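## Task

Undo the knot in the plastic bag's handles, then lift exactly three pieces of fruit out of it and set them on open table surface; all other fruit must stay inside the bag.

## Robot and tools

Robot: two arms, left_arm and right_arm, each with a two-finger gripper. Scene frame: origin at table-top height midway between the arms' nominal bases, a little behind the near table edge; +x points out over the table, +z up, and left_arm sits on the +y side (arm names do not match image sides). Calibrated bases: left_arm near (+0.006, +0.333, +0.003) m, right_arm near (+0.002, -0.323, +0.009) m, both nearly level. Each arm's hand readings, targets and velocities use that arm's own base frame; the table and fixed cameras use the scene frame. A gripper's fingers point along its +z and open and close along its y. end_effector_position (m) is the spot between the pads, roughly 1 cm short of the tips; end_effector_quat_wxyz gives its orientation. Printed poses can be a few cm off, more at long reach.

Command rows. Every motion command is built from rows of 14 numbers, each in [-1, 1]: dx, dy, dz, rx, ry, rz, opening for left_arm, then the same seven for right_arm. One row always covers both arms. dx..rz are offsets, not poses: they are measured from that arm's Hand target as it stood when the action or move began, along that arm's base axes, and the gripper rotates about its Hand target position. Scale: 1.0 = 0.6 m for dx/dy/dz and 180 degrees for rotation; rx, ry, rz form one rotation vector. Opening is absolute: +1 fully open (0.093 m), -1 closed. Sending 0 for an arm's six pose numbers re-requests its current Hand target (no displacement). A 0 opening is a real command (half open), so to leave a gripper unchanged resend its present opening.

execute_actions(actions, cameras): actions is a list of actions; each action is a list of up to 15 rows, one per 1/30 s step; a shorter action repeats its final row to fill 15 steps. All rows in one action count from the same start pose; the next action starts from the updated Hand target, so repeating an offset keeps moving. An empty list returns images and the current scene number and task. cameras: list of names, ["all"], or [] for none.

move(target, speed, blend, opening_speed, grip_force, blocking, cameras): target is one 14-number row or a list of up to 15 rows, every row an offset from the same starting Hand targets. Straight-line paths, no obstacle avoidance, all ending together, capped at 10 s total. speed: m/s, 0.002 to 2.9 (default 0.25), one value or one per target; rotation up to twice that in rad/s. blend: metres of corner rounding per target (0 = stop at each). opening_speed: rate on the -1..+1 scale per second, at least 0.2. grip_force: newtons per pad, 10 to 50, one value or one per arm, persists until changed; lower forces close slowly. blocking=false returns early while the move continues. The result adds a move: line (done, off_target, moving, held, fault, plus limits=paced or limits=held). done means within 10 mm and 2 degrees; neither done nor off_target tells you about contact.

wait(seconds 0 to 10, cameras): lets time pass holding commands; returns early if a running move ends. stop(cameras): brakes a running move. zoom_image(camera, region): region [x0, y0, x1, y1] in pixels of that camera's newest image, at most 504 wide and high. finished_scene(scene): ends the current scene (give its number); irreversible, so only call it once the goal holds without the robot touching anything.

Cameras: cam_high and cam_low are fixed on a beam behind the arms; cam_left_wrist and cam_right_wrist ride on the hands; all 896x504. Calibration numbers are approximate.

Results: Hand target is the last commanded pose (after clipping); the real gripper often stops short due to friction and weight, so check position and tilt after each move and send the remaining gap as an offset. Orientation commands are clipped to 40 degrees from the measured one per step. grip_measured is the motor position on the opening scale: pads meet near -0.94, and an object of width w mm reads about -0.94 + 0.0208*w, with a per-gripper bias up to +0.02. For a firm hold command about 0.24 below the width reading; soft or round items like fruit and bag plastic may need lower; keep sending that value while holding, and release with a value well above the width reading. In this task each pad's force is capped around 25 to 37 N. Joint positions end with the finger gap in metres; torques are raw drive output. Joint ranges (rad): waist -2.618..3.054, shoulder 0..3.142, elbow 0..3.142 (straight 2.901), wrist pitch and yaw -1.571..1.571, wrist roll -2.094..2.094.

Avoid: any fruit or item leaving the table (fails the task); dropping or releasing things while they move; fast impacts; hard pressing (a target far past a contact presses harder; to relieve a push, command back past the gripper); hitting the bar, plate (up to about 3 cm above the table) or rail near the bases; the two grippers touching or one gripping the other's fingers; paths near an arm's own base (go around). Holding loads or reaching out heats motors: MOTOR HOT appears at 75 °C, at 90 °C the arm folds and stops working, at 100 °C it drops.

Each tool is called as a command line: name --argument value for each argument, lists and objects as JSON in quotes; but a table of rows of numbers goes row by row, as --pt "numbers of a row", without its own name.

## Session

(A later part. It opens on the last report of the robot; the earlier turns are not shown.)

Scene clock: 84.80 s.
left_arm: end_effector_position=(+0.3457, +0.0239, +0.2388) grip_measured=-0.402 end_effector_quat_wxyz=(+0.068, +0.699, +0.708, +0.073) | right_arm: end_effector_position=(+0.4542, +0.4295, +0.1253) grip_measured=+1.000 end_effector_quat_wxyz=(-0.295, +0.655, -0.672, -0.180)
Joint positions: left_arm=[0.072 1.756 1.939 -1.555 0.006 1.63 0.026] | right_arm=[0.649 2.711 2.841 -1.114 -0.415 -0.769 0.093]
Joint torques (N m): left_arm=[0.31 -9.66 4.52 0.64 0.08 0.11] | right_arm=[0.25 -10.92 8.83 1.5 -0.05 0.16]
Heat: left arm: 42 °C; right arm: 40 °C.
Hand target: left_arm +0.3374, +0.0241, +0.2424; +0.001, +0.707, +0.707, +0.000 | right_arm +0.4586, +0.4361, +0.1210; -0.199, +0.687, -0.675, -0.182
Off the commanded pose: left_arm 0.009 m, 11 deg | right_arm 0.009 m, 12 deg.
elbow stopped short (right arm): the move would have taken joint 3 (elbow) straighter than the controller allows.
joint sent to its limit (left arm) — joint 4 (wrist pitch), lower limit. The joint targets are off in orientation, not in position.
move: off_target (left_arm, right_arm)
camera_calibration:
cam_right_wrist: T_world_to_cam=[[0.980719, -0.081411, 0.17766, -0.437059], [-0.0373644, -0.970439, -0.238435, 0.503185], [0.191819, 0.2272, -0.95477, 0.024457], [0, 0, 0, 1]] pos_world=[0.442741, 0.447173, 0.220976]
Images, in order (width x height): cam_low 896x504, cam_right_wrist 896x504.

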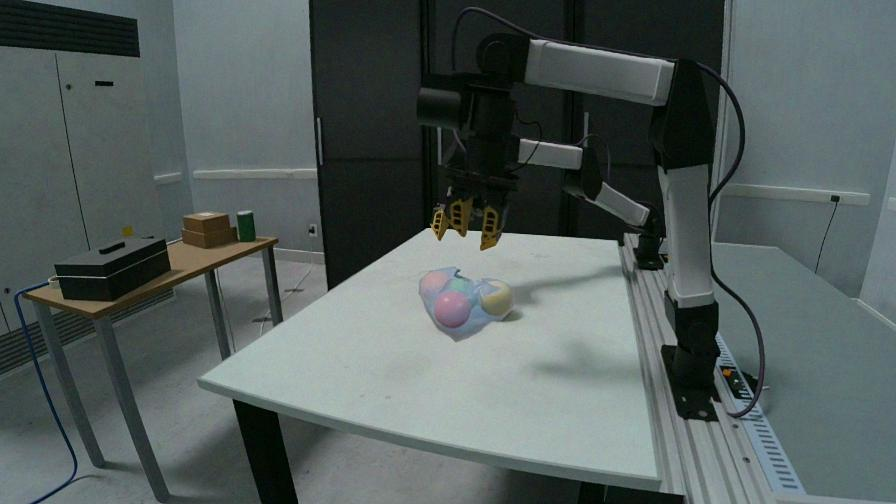

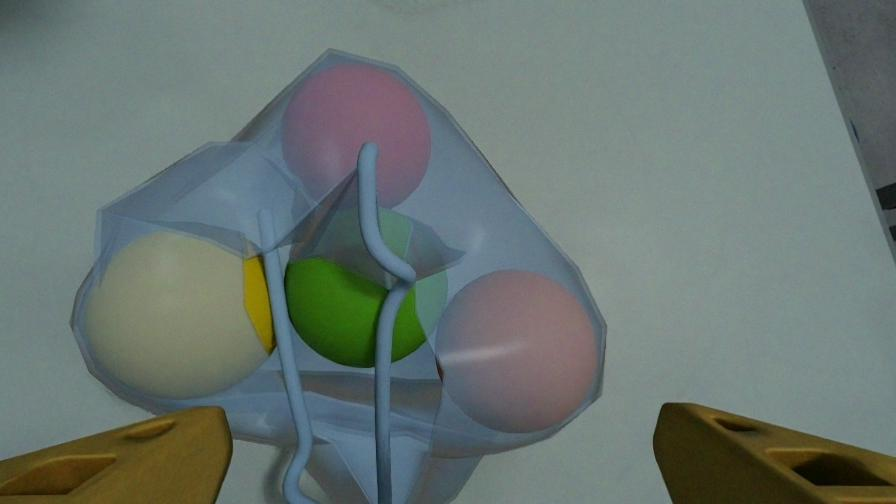

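move --pt "0 0 0 0 0 0 -0.4 0 -0.2 0.12 0 0 0 1" --pt "0.163 -0.182 -0.154 -0.25 0 0 -0.4 0 -0.2 0.12 0 0 0 1" --cameras '["cam_right_wrist","cam_left_wrist"]' --speed 0.2 --blend 0.03

Scene clock: 90.03 s.
left_arm: end_effector_position=(+0.4279, -0.0809, +0.1516) grip_measured=-0.402 end_effector_quat_wxyz=(+0.262, +0.645, +0.663, -0.274) | right_arm: end_effector_position=(+0.4647, +0.3129, +0.1643) grip_measured=+1.000 end_effector_quat_wxyz=(-0.245, +0.660, -0.690, -0.168)
Joint positions: left_arm=[0.087 2.253 2.12 -1.53 0.773 1.667 0.026] | right_arm=[0.458 2.593 2.848 -1.424 -0.465 -0.974 0.093]
Joint torques (N m): left_arm=[-0.42 -10.32 7.68 0.34 0.74 0.13] | right_arm=[0.32 -15.65 7.58 0.87 -0.32 -0.01]
Heat: left arm: 41 °C; right arm: 43 °C.
Hand target: left_arm +0.4351, -0.0850, +0.1501; +0.272, +0.653, +0.653, -0.271 | right_arm +0.4586, +0.3161, +0.1930; -0.199, +0.687, -0.674, -0.182
Off the commanded pose: left_arm 0.009 m, 2 deg | right_arm 0.030 m, 7 deg.
elbow stopped short (right arm): the move would have taken joint 3 (elbow) straighter than the controller allows.
move: off_target (right_arm)
camera_calibration:
cam_left_wrist: T_world_to_cam=[[-0.998333, -0.0283774, 0.0502648, 0.416194], [-0.0442455, 0.935456, -0.350662, 0.187075], [-0.0370697, -0.352301, -0.935152, 0.214074], [0, 0, 0, 1]] pos_world=[0.431713, -0.0877718, 0.244872]
cam_right_wrist: T_world_to_cam=[[0.989443, -0.0721287, 0.125699, -0.46223], [-0.0531157, -0.98748, -0.148535, 0.397595], [0.134839, 0.14029, -0.980886, 0.144087], [0, 0, 0, 1]] pos_world=[0.45904, 0.339063, 0.258491]
Images, in order (width x height): cam_left_wrist 896x504, cam_right_wrist 896x504.

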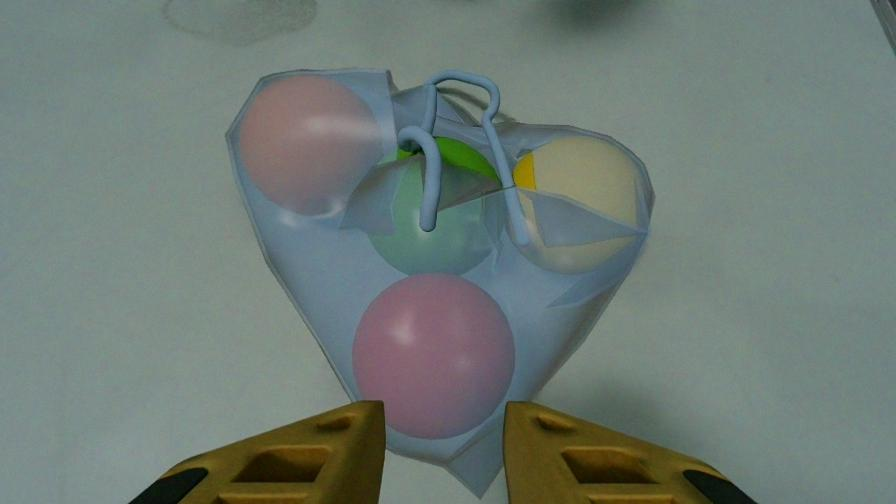

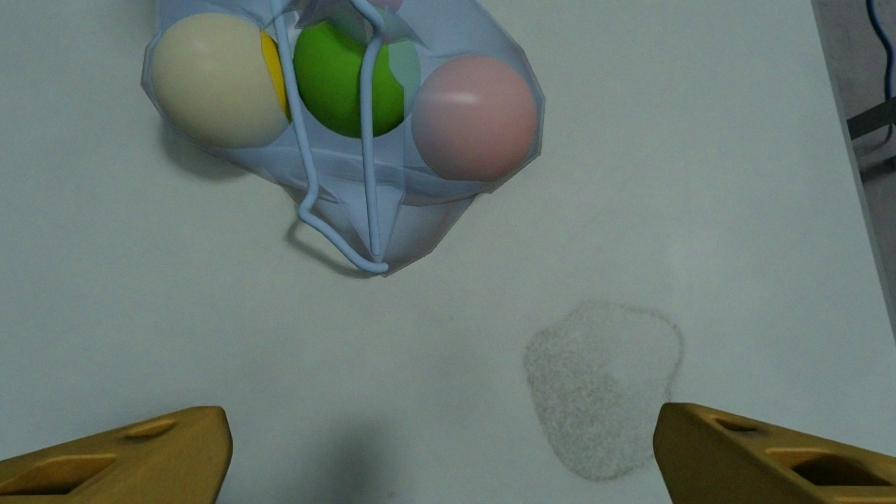

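move --pt "0.008 -0.132 -0.117 0 0 0 -0.4 0 0 0 0 0 0 1" --pt "0.008 -0.132 -0.117 0 0 0 -1 0 0 0 0 0 0 1" --cameras '["cam_left_wrist"]' --speed 0.12

Scene clock: 92.87 s.
left_arm: end_effector_position=(+0.4423, -0.1602, +0.0828) grip_measured=-0.958 end_effector_quat_wxyz=(+0.273, +0.654, +0.653, -0.266) | right_arm: end_effector_position=(+0.4647, +0.3129, +0.1643) grip_measured=+1.000 end_effector_quat_wxyz=(-0.245, +0.660, -0.690, -0.168)
Joint positions: left_arm=[-0.094 2.253 1.843 -1.056 0.778 1.437 0] | right_arm=[0.458 2.593 2.848 -1.424 -0.465 -0.974 0.093]
Joint torques (N m): left_arm=[-0.4 -12.25 4.68 0.72 0.65 -0.11] | right_arm=[0.27 -15.56 7.58 0.86 -0.33 -0.01]
Heat: left arm: 41 °C; right arm: 45 °C.
Hand target: left_arm +0.4400, -0.1643, +0.0799; +0.272, +0.653, +0.653, -0.271 | right_arm +0.4586, +0.3161, +0.1930; -0.199, +0.687, -0.674, -0.182
Off the commanded pose: left_arm 0.006 m, 1 deg | right_arm 0.030 m, 7 deg.
elbow stopped short (right arm): the move would have taken joint 3 (elbow) straighter than the controller allows.
move: off_target (right_arm)
camera_calibration:
cam_left_wrist: T_world_to_cam=[[-0.999811, -0.0122636, 0.0150702, 0.437839], [-0.0168444, 0.933675, -0.357725, 0.226043], [-0.0096837, -0.357912, -0.933705, 0.109259], [0, 0, 0, 1]] pos_world=[0.442622, -0.166576, 0.176279]
Images, in order (width x height): cam_left_wrist 896x504.

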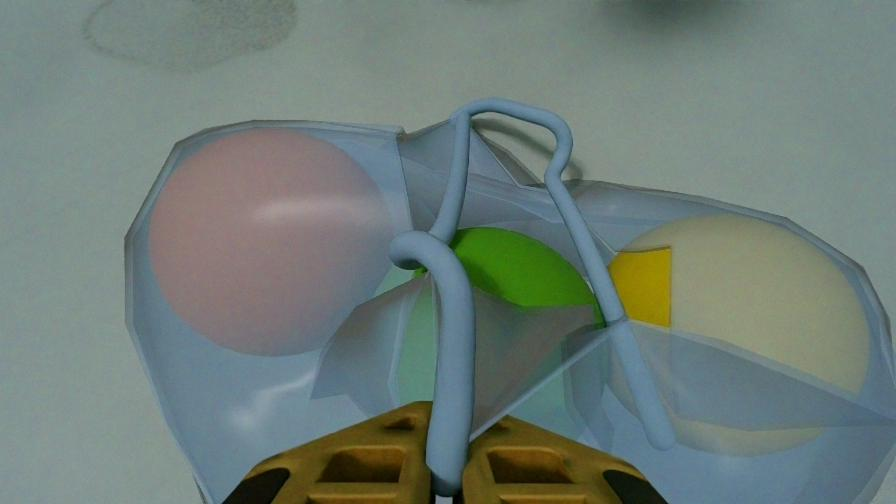

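move --pt "0 0 0 0 0 0 -0.3 0 0 0 0 0 0 1" --pt "0 -0.0 0.035 0 0 0 -0.3 0 0 0 0 0 0 1" --pt "0 -0.0 0.035 0 0 0 -1 0 0 0 0 0 0 1" --cameras '["cam_left_wrist"]' --speed 0.12

Scene clock: 95.63 s.
left_arm: end_effector_position=(+0.4392, -0.1599, +0.0871) grip_measured=-0.957 end_effector_quat_wxyz=(+0.266, +0.651, +0.656, -0.272) | right_arm: end_effector_position=(+0.4647, +0.3129, +0.1643) grip_measured=+1.000 end_effector_quat_wxyz=(-0.245, +0.660, -0.690, -0.168)
Joint positions: left_arm=[-0.094 2.253 1.862 -1.095 0.778 1.435 0] | right_arm=[0.458 2.593 2.848 -1.424 -0.465 -0.974 0.093]
Joint torques (N m): left_arm=[-0.47 -13.42 8.01 0.35 0.67 -0.11] | right_arm=[0.35 -15.73 7.61 0.86 -0.32 -0.04]
Heat: left arm: 41 °C; right arm: 46 °C.
Hand target: left_arm +0.4399, -0.1643, +0.1009; +0.272, +0.653, +0.653, -0.271 | right_arm +0.4586, +0.3161, +0.1930; -0.199, +0.687, -0.674, -0.182
Off the commanded pose: left_arm 0.015 m, 1 deg | right_arm 0.030 m, 7 deg.
elbow stopped short (right arm): the move would have taken joint 3 (elbow) straighter than the controller allows.
move: off_target (left_arm, right_arm); target 3's new opening was sent with left_arm's hand 0.014 m and 1 deg from that target
camera_calibration:
cam_left_wrist: T_world_to_cam=[[-0.999253, -0.0136349, 0.0361713, 0.432482], [-0.0256195, 0.9343, -0.355565, 0.231059], [-0.0289468, -0.356226, -0.933951, 0.122129], [0, 0, 0, 1]] pos_world=[0.441613, -0.166475, 0.180576]
Images, in order (width x height): cam_left_wrist 896x504.

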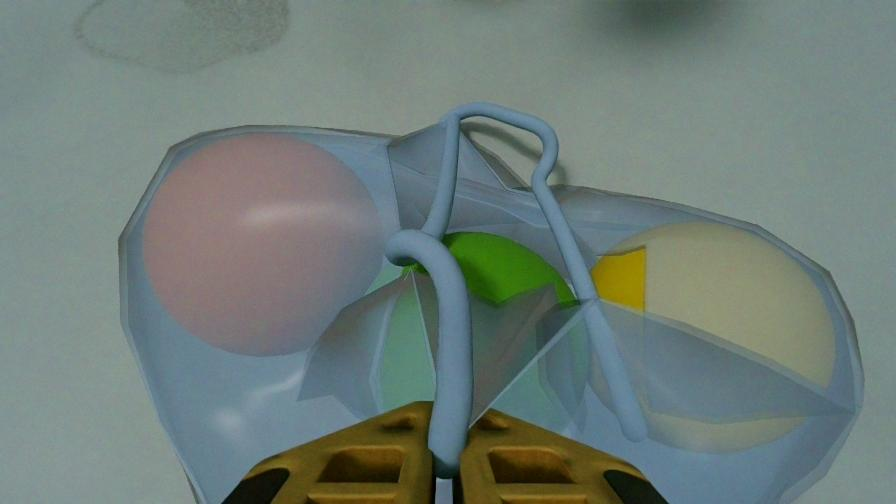

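move --target '[0,0.10,0.04,0,0,0,-1,0,0,0,0,0,0,1]' --cameras '["cam_left_wrist","cam_right_wrist"]' --speed 0.06

Scene clock: 97.80 s.
left_arm: end_effector_position=(+0.4388, -0.1030, +0.1238) grip_measured=-0.957 end_effector_quat_wxyz=(+0.271, +0.651, +0.658, -0.266) | right_arm: end_effector_position=(+0.4647, +0.3129, +0.1643) grip_measured=+1.000 end_effector_quat_wxyz=(-0.245, +0.660, -0.690, -0.168)
Joint positions: left_arm=[0.035 2.253 2.011 -1.348 0.778 1.603 0] | right_arm=[0.458 2.593 2.848 -1.424 -0.465 -0.974 0.093]
Joint torques (N m): left_arm=[0.1 -10.88 8.05 0.16 0.72 0.15] | right_arm=[0.34 -15.66 7.64 0.86 -0.32 -0.02]
Heat: left arm: 41 °C; right arm: 48 °C.
Hand target: left_arm +0.4399, -0.1043, +0.1249; +0.272, +0.653, +0.653, -0.271 | right_arm +0.4586, +0.3161, +0.1930; -0.199, +0.687, -0.674, -0.182
Off the commanded pose: left_arm 0.002 m, 1 deg | right_arm 0.030 m, 7 deg.
elbow stopped short (right arm): the move would have taken joint 3 (elbow) straighter than the controller allows.
move: off_target (right_arm)
camera_calibration:
cam_left_wrist: T_world_to_cam=[[-0.999501, -0.022467, 0.0221937, 0.432412], [-0.0288551, 0.935297, -0.352686, 0.192088], [-0.0128339, -0.35315, -0.935479, 0.170101], [0, 0, 0, 1]] pos_world=[0.439923, -0.109873, 0.217276]
cam_right_wrist: T_world_to_cam=[[0.989443, -0.0721287, 0.125699, -0.46223], [-0.0531157, -0.98748, -0.148535, 0.397595], [0.134839, 0.14029, -0.980886, 0.144087], [0, 0, 0, 1]] pos_world=[0.45904, 0.339063, 0.258491]
Images, in order (width x height): cam_left_wrist 896x504, cam_right_wrist 896x504.

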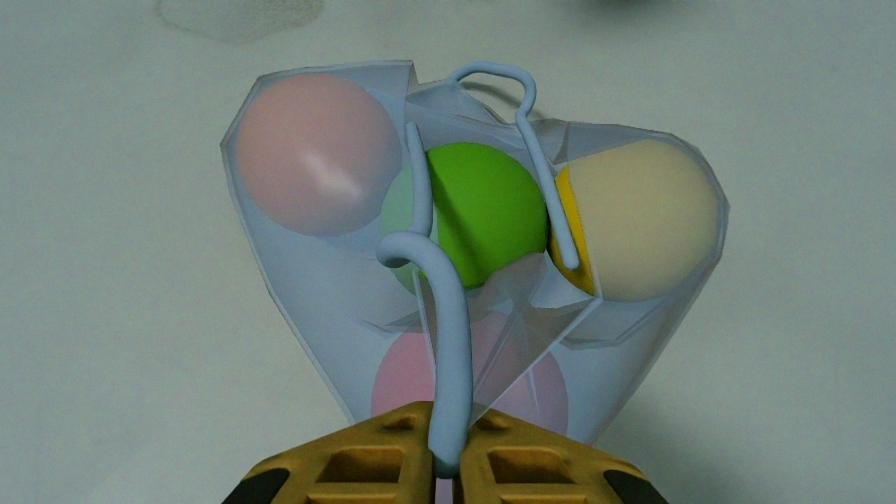

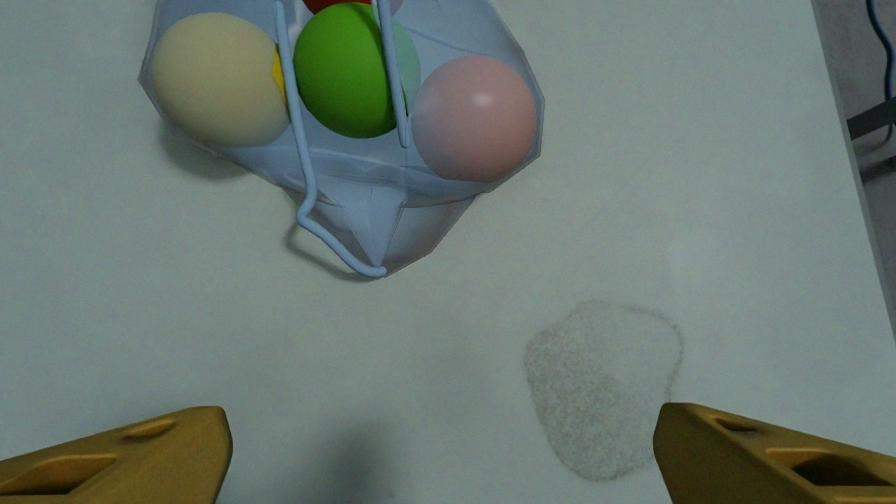

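move --target '[0,0,0,0,0,0,-1,-0.031,0.165,-0.15,0.07,0,0,1]' --cameras '["cam_left_wrist","cam_right_wrist"]' --speed 0.15

Scene clock: 101.27 s.
left_arm: end_effector_position=(+0.4387, -0.1031, +0.1238) grip_measured=-0.957 end_effector_quat_wxyz=(+0.271, +0.651, +0.658, -0.266) | right_arm: end_effector_position=(+0.4420, +0.4091, +0.0839) grip_measured=+1.000 end_effector_quat_wxyz=(-0.255, +0.660, -0.660, -0.252)
Joint positions: left_arm=[0.035 2.253 2.011 -1.348 0.778 1.604 0] | right_arm=[0.591 2.609 2.478 -0.971 -0.586 -0.836 0.093]
Joint torques (N m): left_arm=[0.13 -10.81 8.03 0.15 0.71 0.12] | right_arm=[0.36 -15.62 5.83 1.26 -0.36 0.15]
Heat: left arm: 41 °C; right arm: 49 °C.
Hand target: left_arm +0.4400, -0.1043, +0.1249; +0.272, +0.653, +0.653, -0.271 | right_arm +0.4401, +0.4151, +0.1029; -0.274, +0.661, -0.650, -0.255
Off the commanded pose: left_arm 0.002 m, 1 deg | right_arm 0.020 m, 2 deg.
move: off_target (right_arm)
camera_calibration:
cam_left_wrist: T_world_to_cam=[[-0.999504, -0.0222084, 0.0223107, 0.432317], [-0.0286544, 0.935304, -0.352684, 0.191997], [-0.0130347, -0.353149, -0.935476, 0.170188], [0, 0, 0, 1]] pos_world=[0.439822, -0.109873, 0.217276]
cam_right_wrist: T_world_to_cam=[[0.99926, -0.00718295, 0.0377836, -0.446296], [0.00371793, -0.959763, -0.280786, 0.454067], [0.0382802, 0.280719, -0.959026, 0.03824], [0, 0, 0, 1]] pos_world=[0.442813, 0.421856, 0.181031]
Images, in order (width x height): cam_left_wrist 896x504, cam_right_wrist 896x504.

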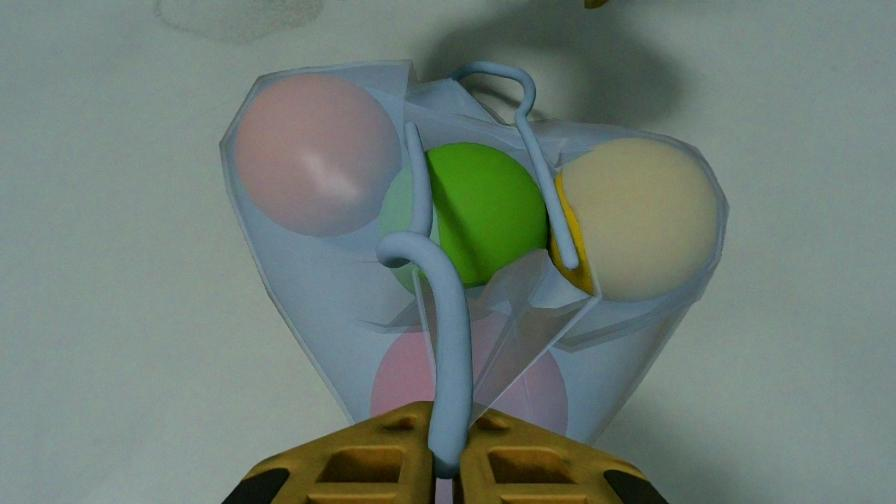

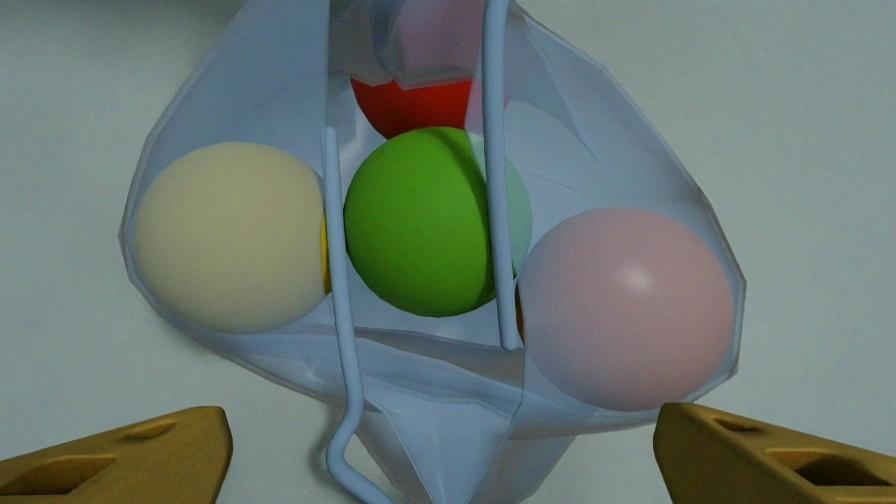

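move --pt "0 0 0 0 0 0 -1 0 0.03 -0.03 0 0.0924 -0.105 0.68" --pt "0 0 0 0 0 0 -1 0.003 0.13 -0.135 0 0.0924 -0.105 0.68" --cameras '["cam_left_wrist","cam_right_wrist"]' --speed 0.08

Scene clock: 107.73 s.
left_arm: end_effector_position=(+0.4387, -0.1031, +0.1238) grip_measured=-0.957 end_effector_quat_wxyz=(+0.271, +0.651, +0.658, -0.266) | right_arm: end_effector_position=(+0.4469, +0.4910, +0.0457) grip_measured=+0.681 end_effector_quat_wxyz=(+0.249, -0.500, +0.770, +0.307)
Joint positions: left_arm=[0.035 2.253 2.011 -1.348 0.778 1.604 0] | right_arm=[0.705 2.904 2.842 -0.855 -0.524 -0.265 0.078]
Joint torques (N m): left_arm=[0.17 -10.8 8.01 0.15 0.72 0.13] | right_arm=[0.64 -10.37 8.53 1.21 -0.01 0.16]
Heat: left arm: 41 °C; right arm: 49 °C.
Hand target: left_arm +0.4400, -0.1043, +0.1249; +0.272, +0.653, +0.653, -0.271 | right_arm +0.4418, +0.4931, +0.0219; +0.215, -0.502, +0.782, +0.299
Off the commanded pose: left_arm 0.002 m, 1 deg | right_arm 0.024 m, 4 deg.
move: off_target (right_arm)
camera_calibration:
cam_left_wrist: T_world_to_cam=[[-0.999504, -0.0222084, 0.0223107, 0.432317], [-0.0286544, 0.935304, -0.352684, 0.191997], [-0.0130347, -0.353149, -0.935476, 0.170188], [0, 0, 0, 1]] pos_world=[0.439822, -0.109873, 0.217276]
cam_right_wrist: T_world_to_cam=[[0.927613, -0.320737, -0.191473, -0.252684], [-0.368312, -0.870809, -0.325636, 0.646624], [-0.0622932, 0.372586, -0.925905, -0.0232061], [0, 0, 0, 1]] pos_world=[0.471107, 0.490687, 0.140695]
Images, in order (width x height): cam_left_wrist 896x504, cam_right_wrist 896x504.

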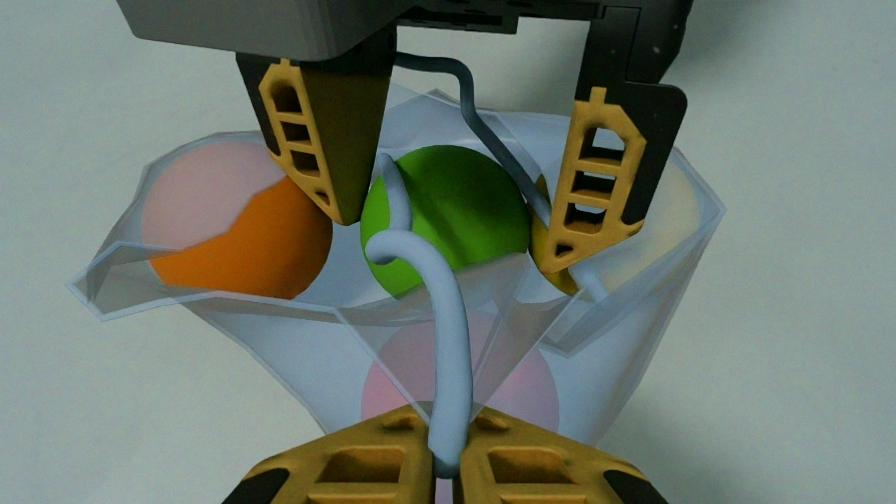

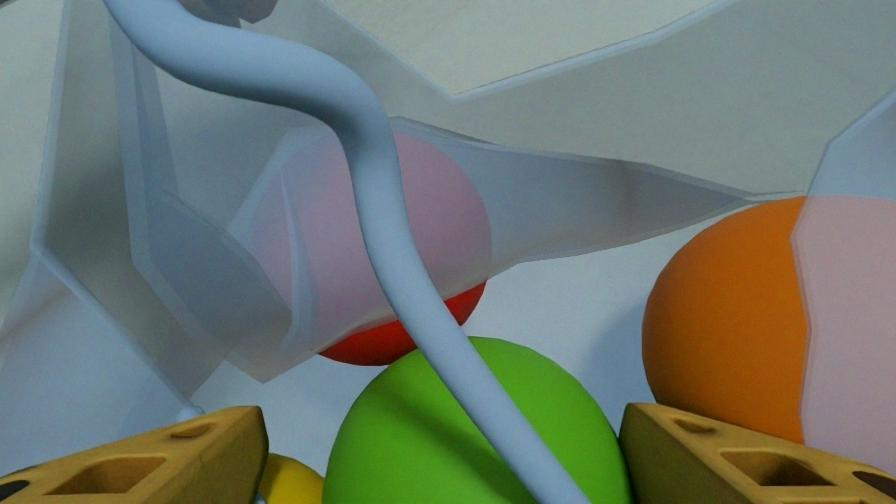

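move --pt "0 0 0 0 0 0 -1 0.008 0.0 -0.04 0 0 0 0.68" --pt "0 0 0 0 0 0 -1 0.008 0.0 -0.04 0 0 0 -0.2" --cameras '["cam_left_wrist","cam_right_wrist"]' --speed 0.08 --opening_speed 0.8

Scene clock: 110.47 s.
left_arm: end_effector_position=(+0.4387, -0.1031, +0.1238) grip_measured=-0.957 end_effector_quat_wxyz=(+0.271, +0.651, +0.658, -0.266) | right_arm: end_effector_position=(+0.4545, +0.4952, +0.0369) grip_measured=+0.093 end_effector_quat_wxyz=(+0.264, -0.499, +0.765, +0.310)
Joint positions: left_arm=[0.035 2.253 2.011 -1.348 0.778 1.604 0] | right_arm=[0.702 2.939 2.858 -0.804 -0.528 -0.263 0.05]
Joint torques (N m): left_arm=[0.23 -10.91 8.01 0.14 0.7 0.13] | right_arm=[0.4 -9.54 7.45 1.15 -0.01 0.11]
Heat: left arm: 41 °C; right arm: 48 °C.
Hand target: left_arm +0.4400, -0.1043, +0.1249; +0.272, +0.653, +0.653, -0.271 | right_arm +0.4467, +0.4930, -0.0022; +0.215, -0.502, +0.782, +0.299
Off the commanded pose: left_arm 0.002 m, 1 deg | right_arm 0.040 m, 6 deg.
move: off_target (right_arm); target 2's new opening was sent with right_arm's hand 0.042 m and 6 deg from that target
camera_calibration:
cam_left_wrist: T_world_to_cam=[[-0.999504, -0.0222084, 0.0223107, 0.432317], [-0.0286544, 0.935304, -0.352684, 0.191997], [-0.0130347, -0.353149, -0.935476, 0.170188], [0, 0, 0, 1]] pos_world=[0.439822, -0.109873, 0.217276]
cam_right_wrist: T_world_to_cam=[[0.93091, -0.31845, -0.178872, -0.263205], [-0.362891, -0.861944, -0.354065, 0.644344], [-0.0414261, 0.394514, -0.917956, -0.0531013], [0, 0, 0, 1]] pos_world=[0.476647, 0.49252, 0.132315]
Images, in order (width x height): cam_left_wrist 896x504, cam_right_wrist 896x504.

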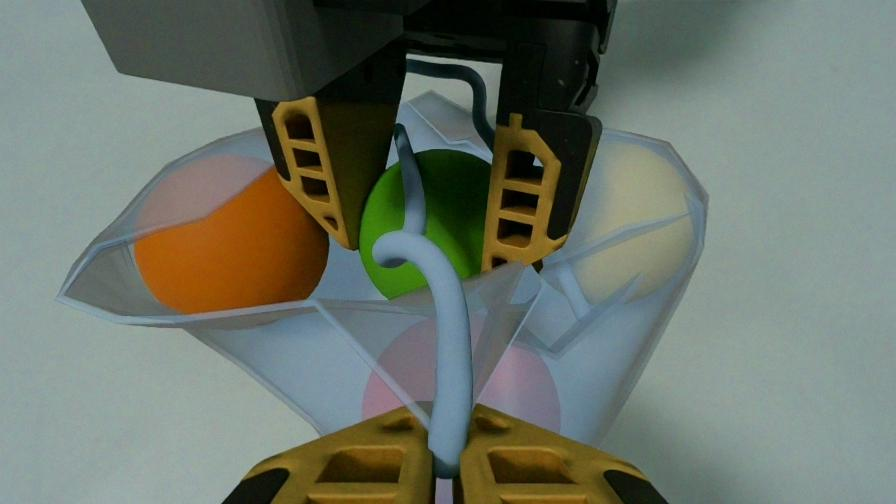

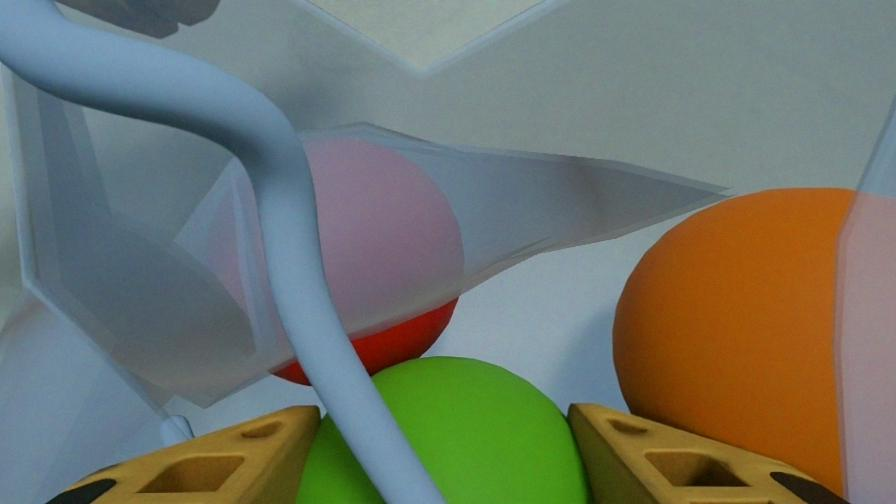

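move --target '[0,0,0,0,0,0,-1,0,-0.13,0.22,0,0,0,-0.2]' --cameras '["cam_left_wrist","cam_right_wrist","cam_low"]' --speed 0.1

Scene clock: 113.57 s.
left_arm: end_effector_position=(+0.4386, -0.1031, +0.1238) grip_measured=-0.957 end_effector_quat_wxyz=(+0.270, +0.651, +0.658, -0.266) | right_arm: end_effector_position=(+0.4490, +0.4108, +0.0989) grip_measured=+0.093 end_effector_quat_wxyz=(+0.193, -0.493, +0.797, +0.292)
Joint positions: left_arm=[0.035 2.253 2.011 -1.349 0.778 1.604 0] | right_arm=[0.593 2.755 2.834 -1.18 -0.561 -0.377 0.05]
Joint torques (N m): left_arm=[0.25 -10.81 8.02 0.15 0.7 0.13] | right_arm=[0.06 -16.1 9.02 1.02 -0.36 -0.05]
Heat: left arm: 41 °C; right arm: 49 °C.
Hand target: left_arm +0.4399, -0.1043, +0.1249; +0.272, +0.653, +0.653, -0.271 | right_arm +0.4467, +0.4150, +0.1299; +0.215, -0.502, +0.782, +0.299
Off the commanded pose: left_arm 0.002 m, 1 deg | right_arm 0.031 m, 3 deg.
move: off_target (right_arm)
camera_calibration:
cam_left_wrist: T_world_to_cam=[[-0.999489, -0.0221505, 0.0230377, 0.432058], [-0.0288572, 0.935294, -0.352694, 0.192085], [-0.0137347, -0.353179, -0.935455, 0.170487], [0, 0, 0, 1]] pos_world=[0.439722, -0.109873, 0.217276]
cam_right_wrist: T_world_to_cam=[[0.904801, -0.350629, -0.241651, -0.242651], [-0.40151, -0.891499, -0.20981, 0.606851], [-0.141866, 0.286861, -0.947409, 0.129086], [0, 0, 0, 1]] pos_world=[0.48152, 0.418896, 0.190983]
Images, in order (width x height): cam_low 896x504, cam_left_wrist 896x504, cam_right_wrist 896x504.

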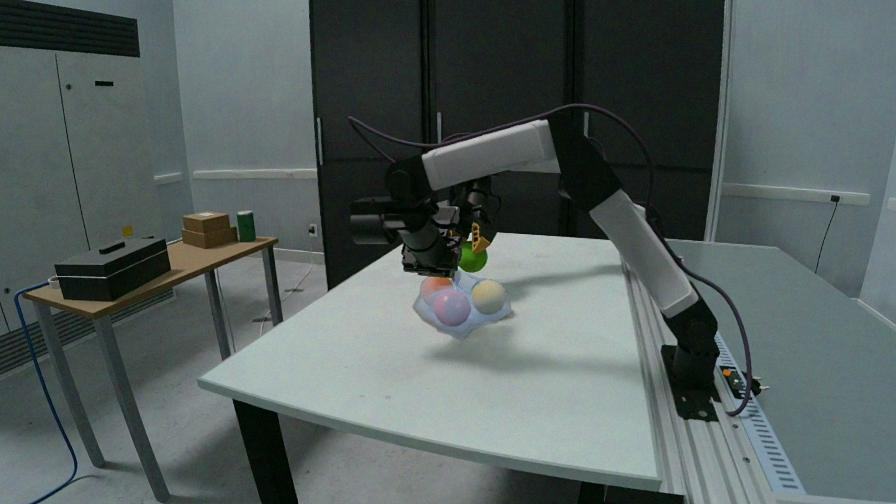

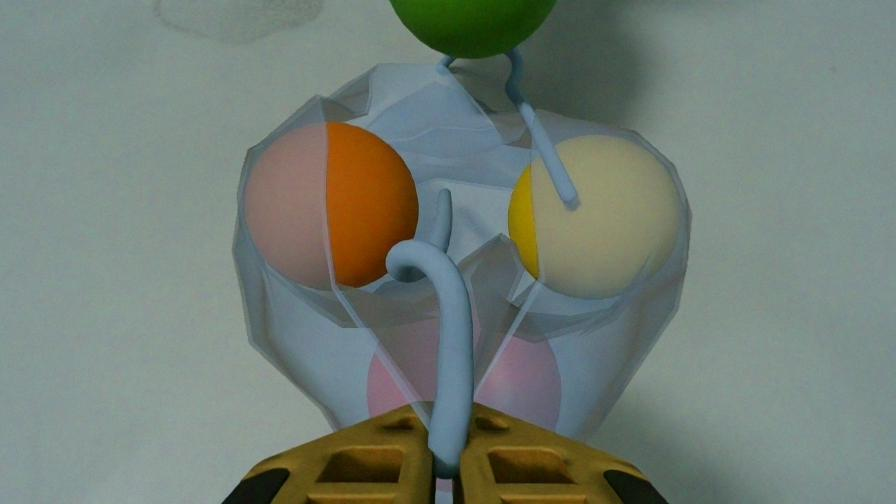

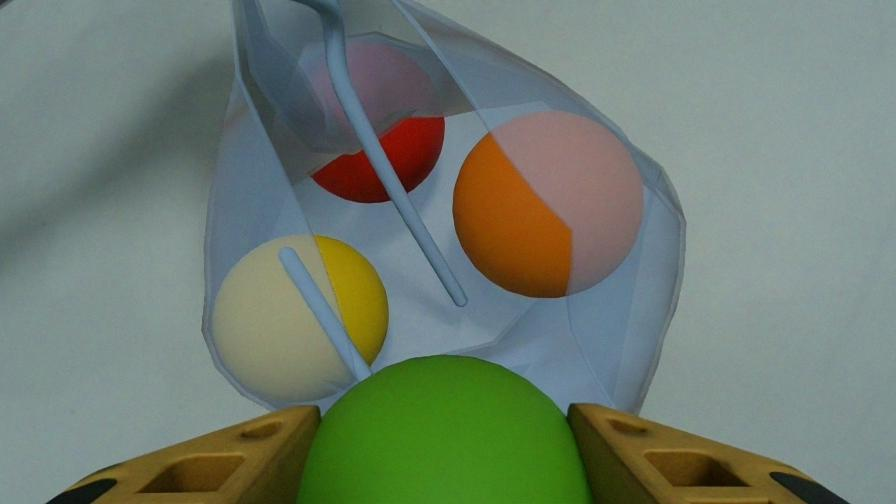

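move --pt "0 0 0 0 0 0 -1 0 -0.15 0.05 0 0 0 -0.2" --pt "0 0 0 0 0 0 -1 -0.078 -0.49 -0.083 0 0 0 -0.2" --cameras '["cam_right_wrist","cam_low"]' --speed 0.2 --blend 0.03

Scene clock: 116.67 s.
left_arm: end_effector_position=(+0.4386, -0.1031, +0.1238) grip_measured=-0.957 end_effector_quat_wxyz=(+0.270, +0.651, +0.658, -0.266) | right_arm: end_effector_position=(+0.3994, +0.1151, +0.0611) grip_measured=+0.093 end_effector_quat_wxyz=(+0.192, -0.490, +0.794, +0.304)
Joint positions: left_arm=[0.035 2.253 2.011 -1.349 0.778 1.604 0] | right_arm=[0.005 2.119 1.561 -0.999 -0.736 -1.095 0.05]
Joint torques (N m): left_arm=[0.23 -10.85 8.03 0.15 0.72 0.13] | right_arm=[0.51 -13.37 5.15 0.38 -0.49 -0.04]
Heat: left arm: 41 °C; right arm: 49 °C.
Hand target: left_arm +0.4399, -0.1043, +0.1249; +0.272, +0.653, +0.653, -0.271 | right_arm +0.3999, +0.1210, +0.0800; +0.215, -0.502, +0.782, +0.299
Off the commanded pose: left_arm 0.002 m, 1 deg | right_arm 0.020 m, 3 deg.
move: off_target (right_arm)
camera_calibration:
cam_right_wrist: T_world_to_cam=[[0.902145, -0.342251, -0.262676, -0.309222], [-0.40196, -0.887944, -0.223571, 0.315983], [-0.156724, 0.307279, -0.938625, 0.174089], [0, 0, 0, 1]] pos_world=[0.433259, 0.12125, 0.152823]
Images, in order (width x height): cam_low 896x504, cam_right_wrist 896x504.

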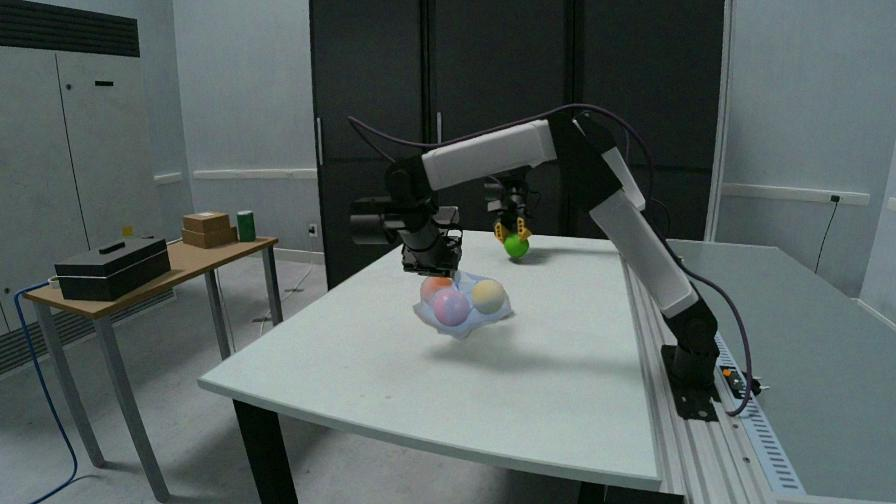

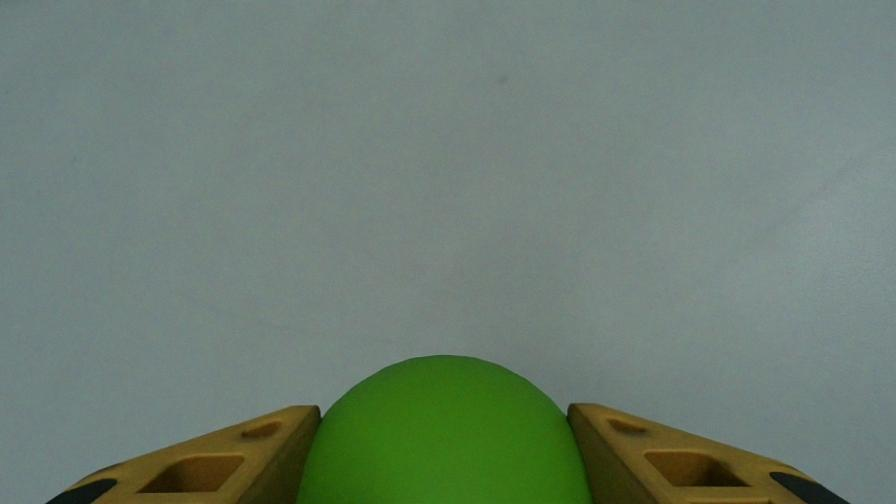

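move --target '[0,0,0,0,0,0,-1,0,0,-0.05,0,0,0,-0.2]' --cameras '["cam_low"]' --speed 0.06

zoom_image --camera "cam_low" --region '[460, 200, 580, 290]'

Scene clock: 118.50 s.
left_arm: end_effector_position=(+0.4386, -0.1031, +0.1238) grip_measured=-0.957 end_effector_quat_wxyz=(+0.270, +0.651, +0.658, -0.266) | right_arm: end_effector_position=(+0.3988, +0.1155, +0.0463) grip_measured=+0.093 end_effector_quat_wxyz=(+0.203, -0.494, +0.791, +0.299)
Joint positions: left_arm=[0.035 2.253 2.011 -1.349 0.778 1.604 0] | right_arm=[0.005 2.119 1.496 -0.909 -0.739 -1.097 0.05]
Joint torques (N m): left_arm=[0.16 -10.84 8.01 0.17 0.71 0.13] | right_arm=[0.44 -10.18 4.89 0.55 -0.46 -0.02]
Heat: left arm: 41 °C; right arm: 49 °C.
Hand target: left_arm +0.4399, -0.1043, +0.1249; +0.272, +0.653, +0.653, -0.271 | right_arm +0.3999, +0.1210, +0.0500; +0.215, -0.502, +0.782, +0.299
Off the commanded pose: left_arm 0.002 m, 1 deg | right_arm 0.007 m, 2 deg.
move: done
Images, in order (width x height): cam_low 896x504.

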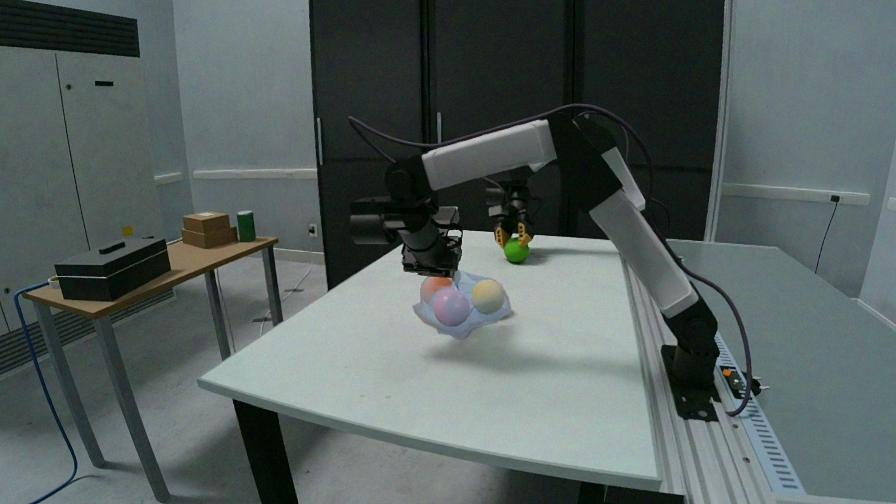

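Scaled by 4.200 from the camera's 896x504 image, which has a finer 1280x720 frame.

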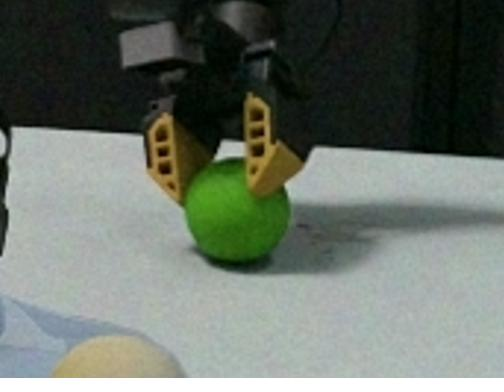

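move --pt "0 0 0 0 0 0 -1 0 0 -0.008 0 0 0 -0.2" --pt "0 0 0 0 0 0 -1 0 0 -0.008 0 0 0 0.9" --pt "0 0 0 0 0 0 -1 0 -0.12 0.14 0 0 0 0.9" --cameras '["cam_low","cam_right_wrist","cam_high"]' --speed 0.1 --opening_speed 0.7

Scene clock: 123.33 s.
left_arm: end_effector_position=(+0.4386, -0.1031, +0.1238) grip_measured=-0.957 end_effector_quat_wxyz=(+0.270, +0.651, +0.658, -0.266) | right_arm: end_effector_position=(+0.3987, +0.0478, +0.1239) grip_measured=+0.899 end_effector_quat_wxyz=(+0.209, -0.494, +0.787, +0.306)
Joint positions: left_arm=[0.035 2.253 2.011 -1.349 0.778 1.604 0] | right_arm=[-0.171 2.119 1.803 -1.378 -0.75 -1.341 0.088]
Joint torques (N m): left_arm=[0.17 -10.86 7.95 0.15 0.72 0.14] | right_arm=[0.03 -10.36 7.9 -0.16 -0.33 -0.1]
Heat: left arm: 41 °C; right arm: 47 °C.
Hand target: left_arm +0.4399, -0.1043, +0.1249; +0.272, +0.653, +0.653, -0.271 | right_arm +0.3998, +0.0490, +0.1340; +0.215, -0.502, +0.782, +0.299
Off the commanded pose: left_arm 0.002 m, 1 deg | right_arm 0.010 m, 1 deg.
move: done
camera_calibration:
cam_right_wrist: T_world_to_cam=[[0.911523, -0.332839, -0.241546, -0.322022], [-0.390552, -0.884584, -0.254912, 0.269055], [-0.128823, 0.326694, -0.93631, 0.241241], [0, 0, 0, 1]] pos_world=[0.429688, 0.0520086, 0.216679]
Images, in order (width x height): cam_high 896x504, cam_low 896x504, cam_right_wrist 896x504.

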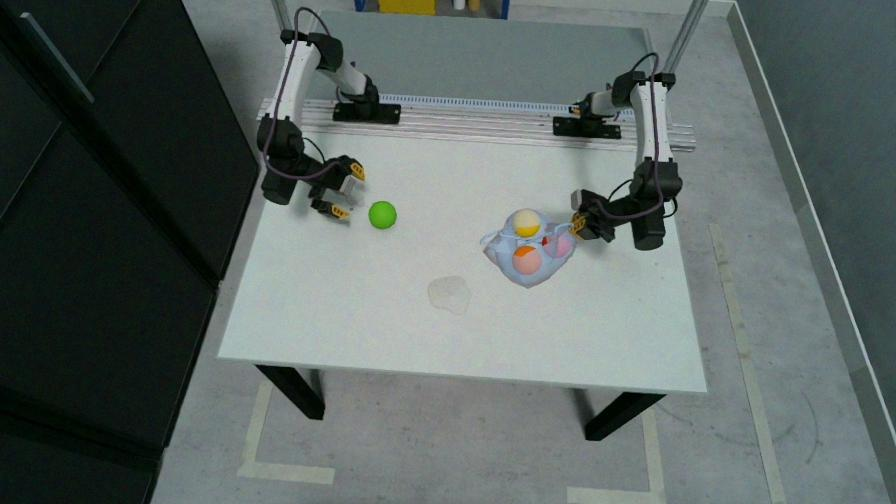

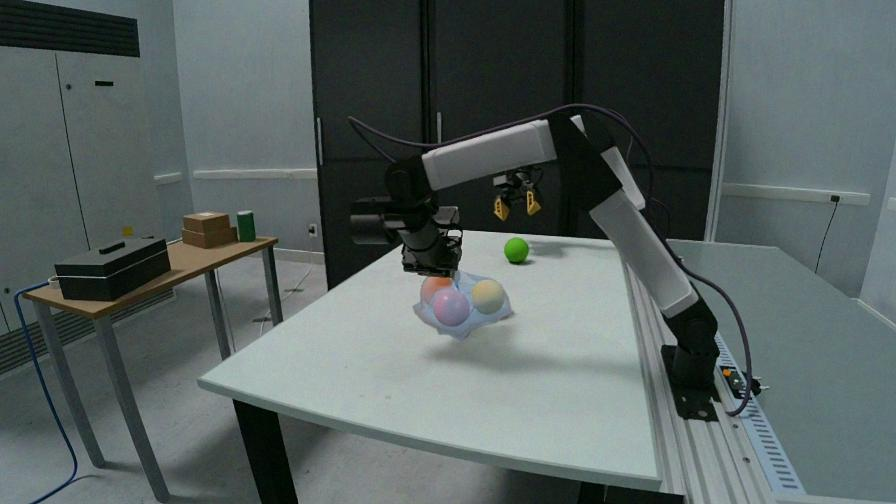

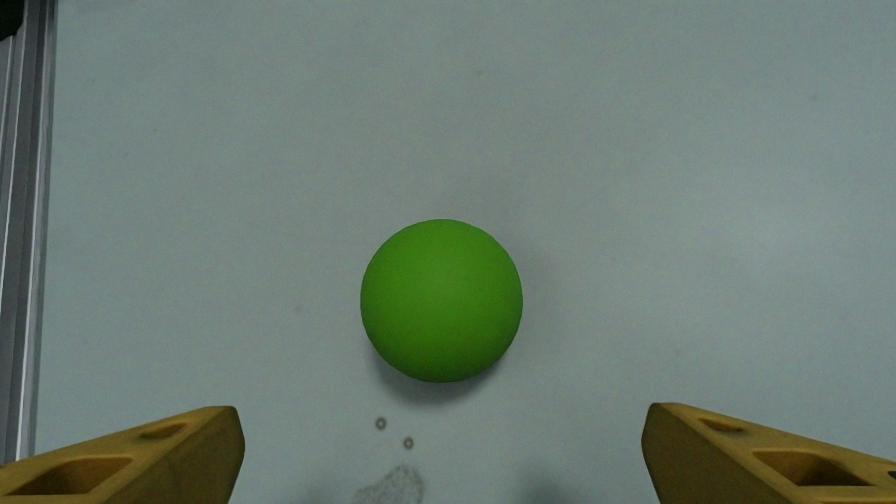

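move --pt "0 0 0 0 0 0 -1 0.0 0.0 0.11 0 0 0 0.9" --pt "0 0 0 0 0 0 -1 0.07 0.4 0.11 0 -0.05 0.06 0.9" --pt "0 0 0 0 0 0 -1 0.09 0.57 0.0 0 -0.0924 0.105 0.68" --cameras '["cam_left_wrist","cam_right_wrist"]' --speed 0.25 --blend 0.04

Scene clock: 127.43 s.
left_arm: end_effector_position=(+0.4386, -0.1031, +0.1238) grip_measured=-0.957 end_effector_quat_wxyz=(+0.270, +0.651, +0.658, -0.266) | right_arm: end_effector_position=(+0.4536, +0.3882, +0.1457) grip_measured=+0.682 end_effector_quat_wxyz=(-0.286, +0.660, -0.646, -0.256)
Joint positions: left_arm=[0.035 2.253 2.011 -1.349 0.778 1.604 0] | right_arm=[0.54 2.629 2.737 -1.174 -0.633 -0.883 0.078]
Joint torques (N m): left_arm=[0.18 -10.82 7.99 0.15 0.71 0.13] | right_arm=[0.28 -9.91 9.07 1.01 -0.17 0.09]
Heat: left arm: 41 °C; right arm: 46 °C.
Hand target: left_arm +0.4399, -0.1043, +0.1249; +0.272, +0.653, +0.653, -0.271 | right_arm +0.4538, +0.3911, +0.1340; -0.274, +0.661, -0.651, -0.255
Off the commanded pose: left_arm 0.002 m, 1 deg | right_arm 0.012 m, 1 deg.
move: off_target (right_arm); blend cut to 0.0331 m at target 1; target 3's new opening was sent with right_arm's hand 0.012 m and 2 deg from that target
camera_calibration:
cam_left_wrist: T_world_to_cam=[[-0.999489, -0.0221505, 0.0230377, 0.432058], [-0.0288572, 0.935294, -0.352694, 0.192085], [-0.0137347, -0.353179, -0.935455, 0.170487], [0, 0, 0, 1]] pos_world=[0.439722, -0.109873, 0.217276]
cam_right_wrist: T_world_to_cam=[[0.996851, -0.00532082, 0.0791176, -0.466016], [0.021271, -0.943236, -0.33144, 0.44442], [0.0763901, 0.33208, -0.940153, 0.0629921], [0, 0, 0, 1]] pos_world=[0.450283, 0.395795, 0.243391]
Images, in order (width x height): cam_left_wrist 896x504, cam_right_wrist 896x504.

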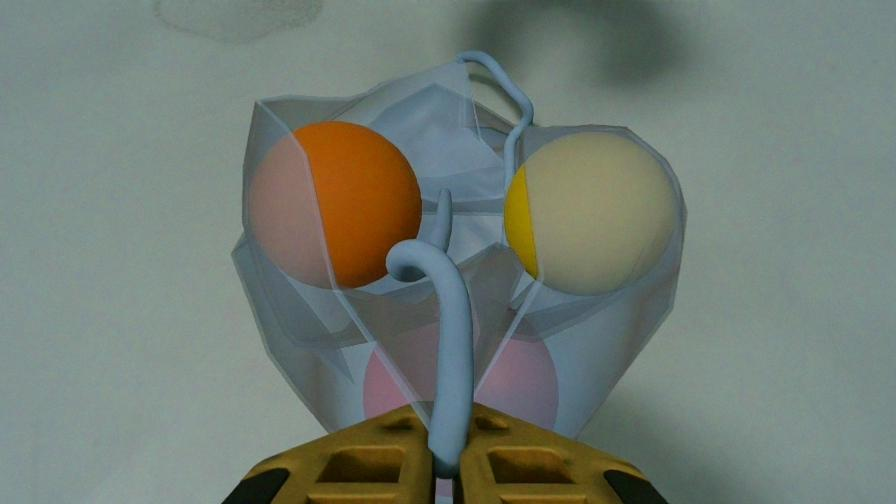

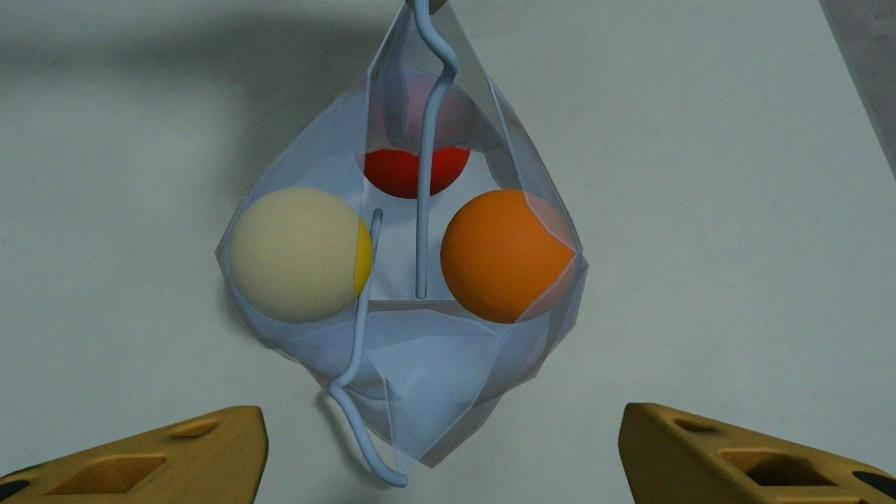

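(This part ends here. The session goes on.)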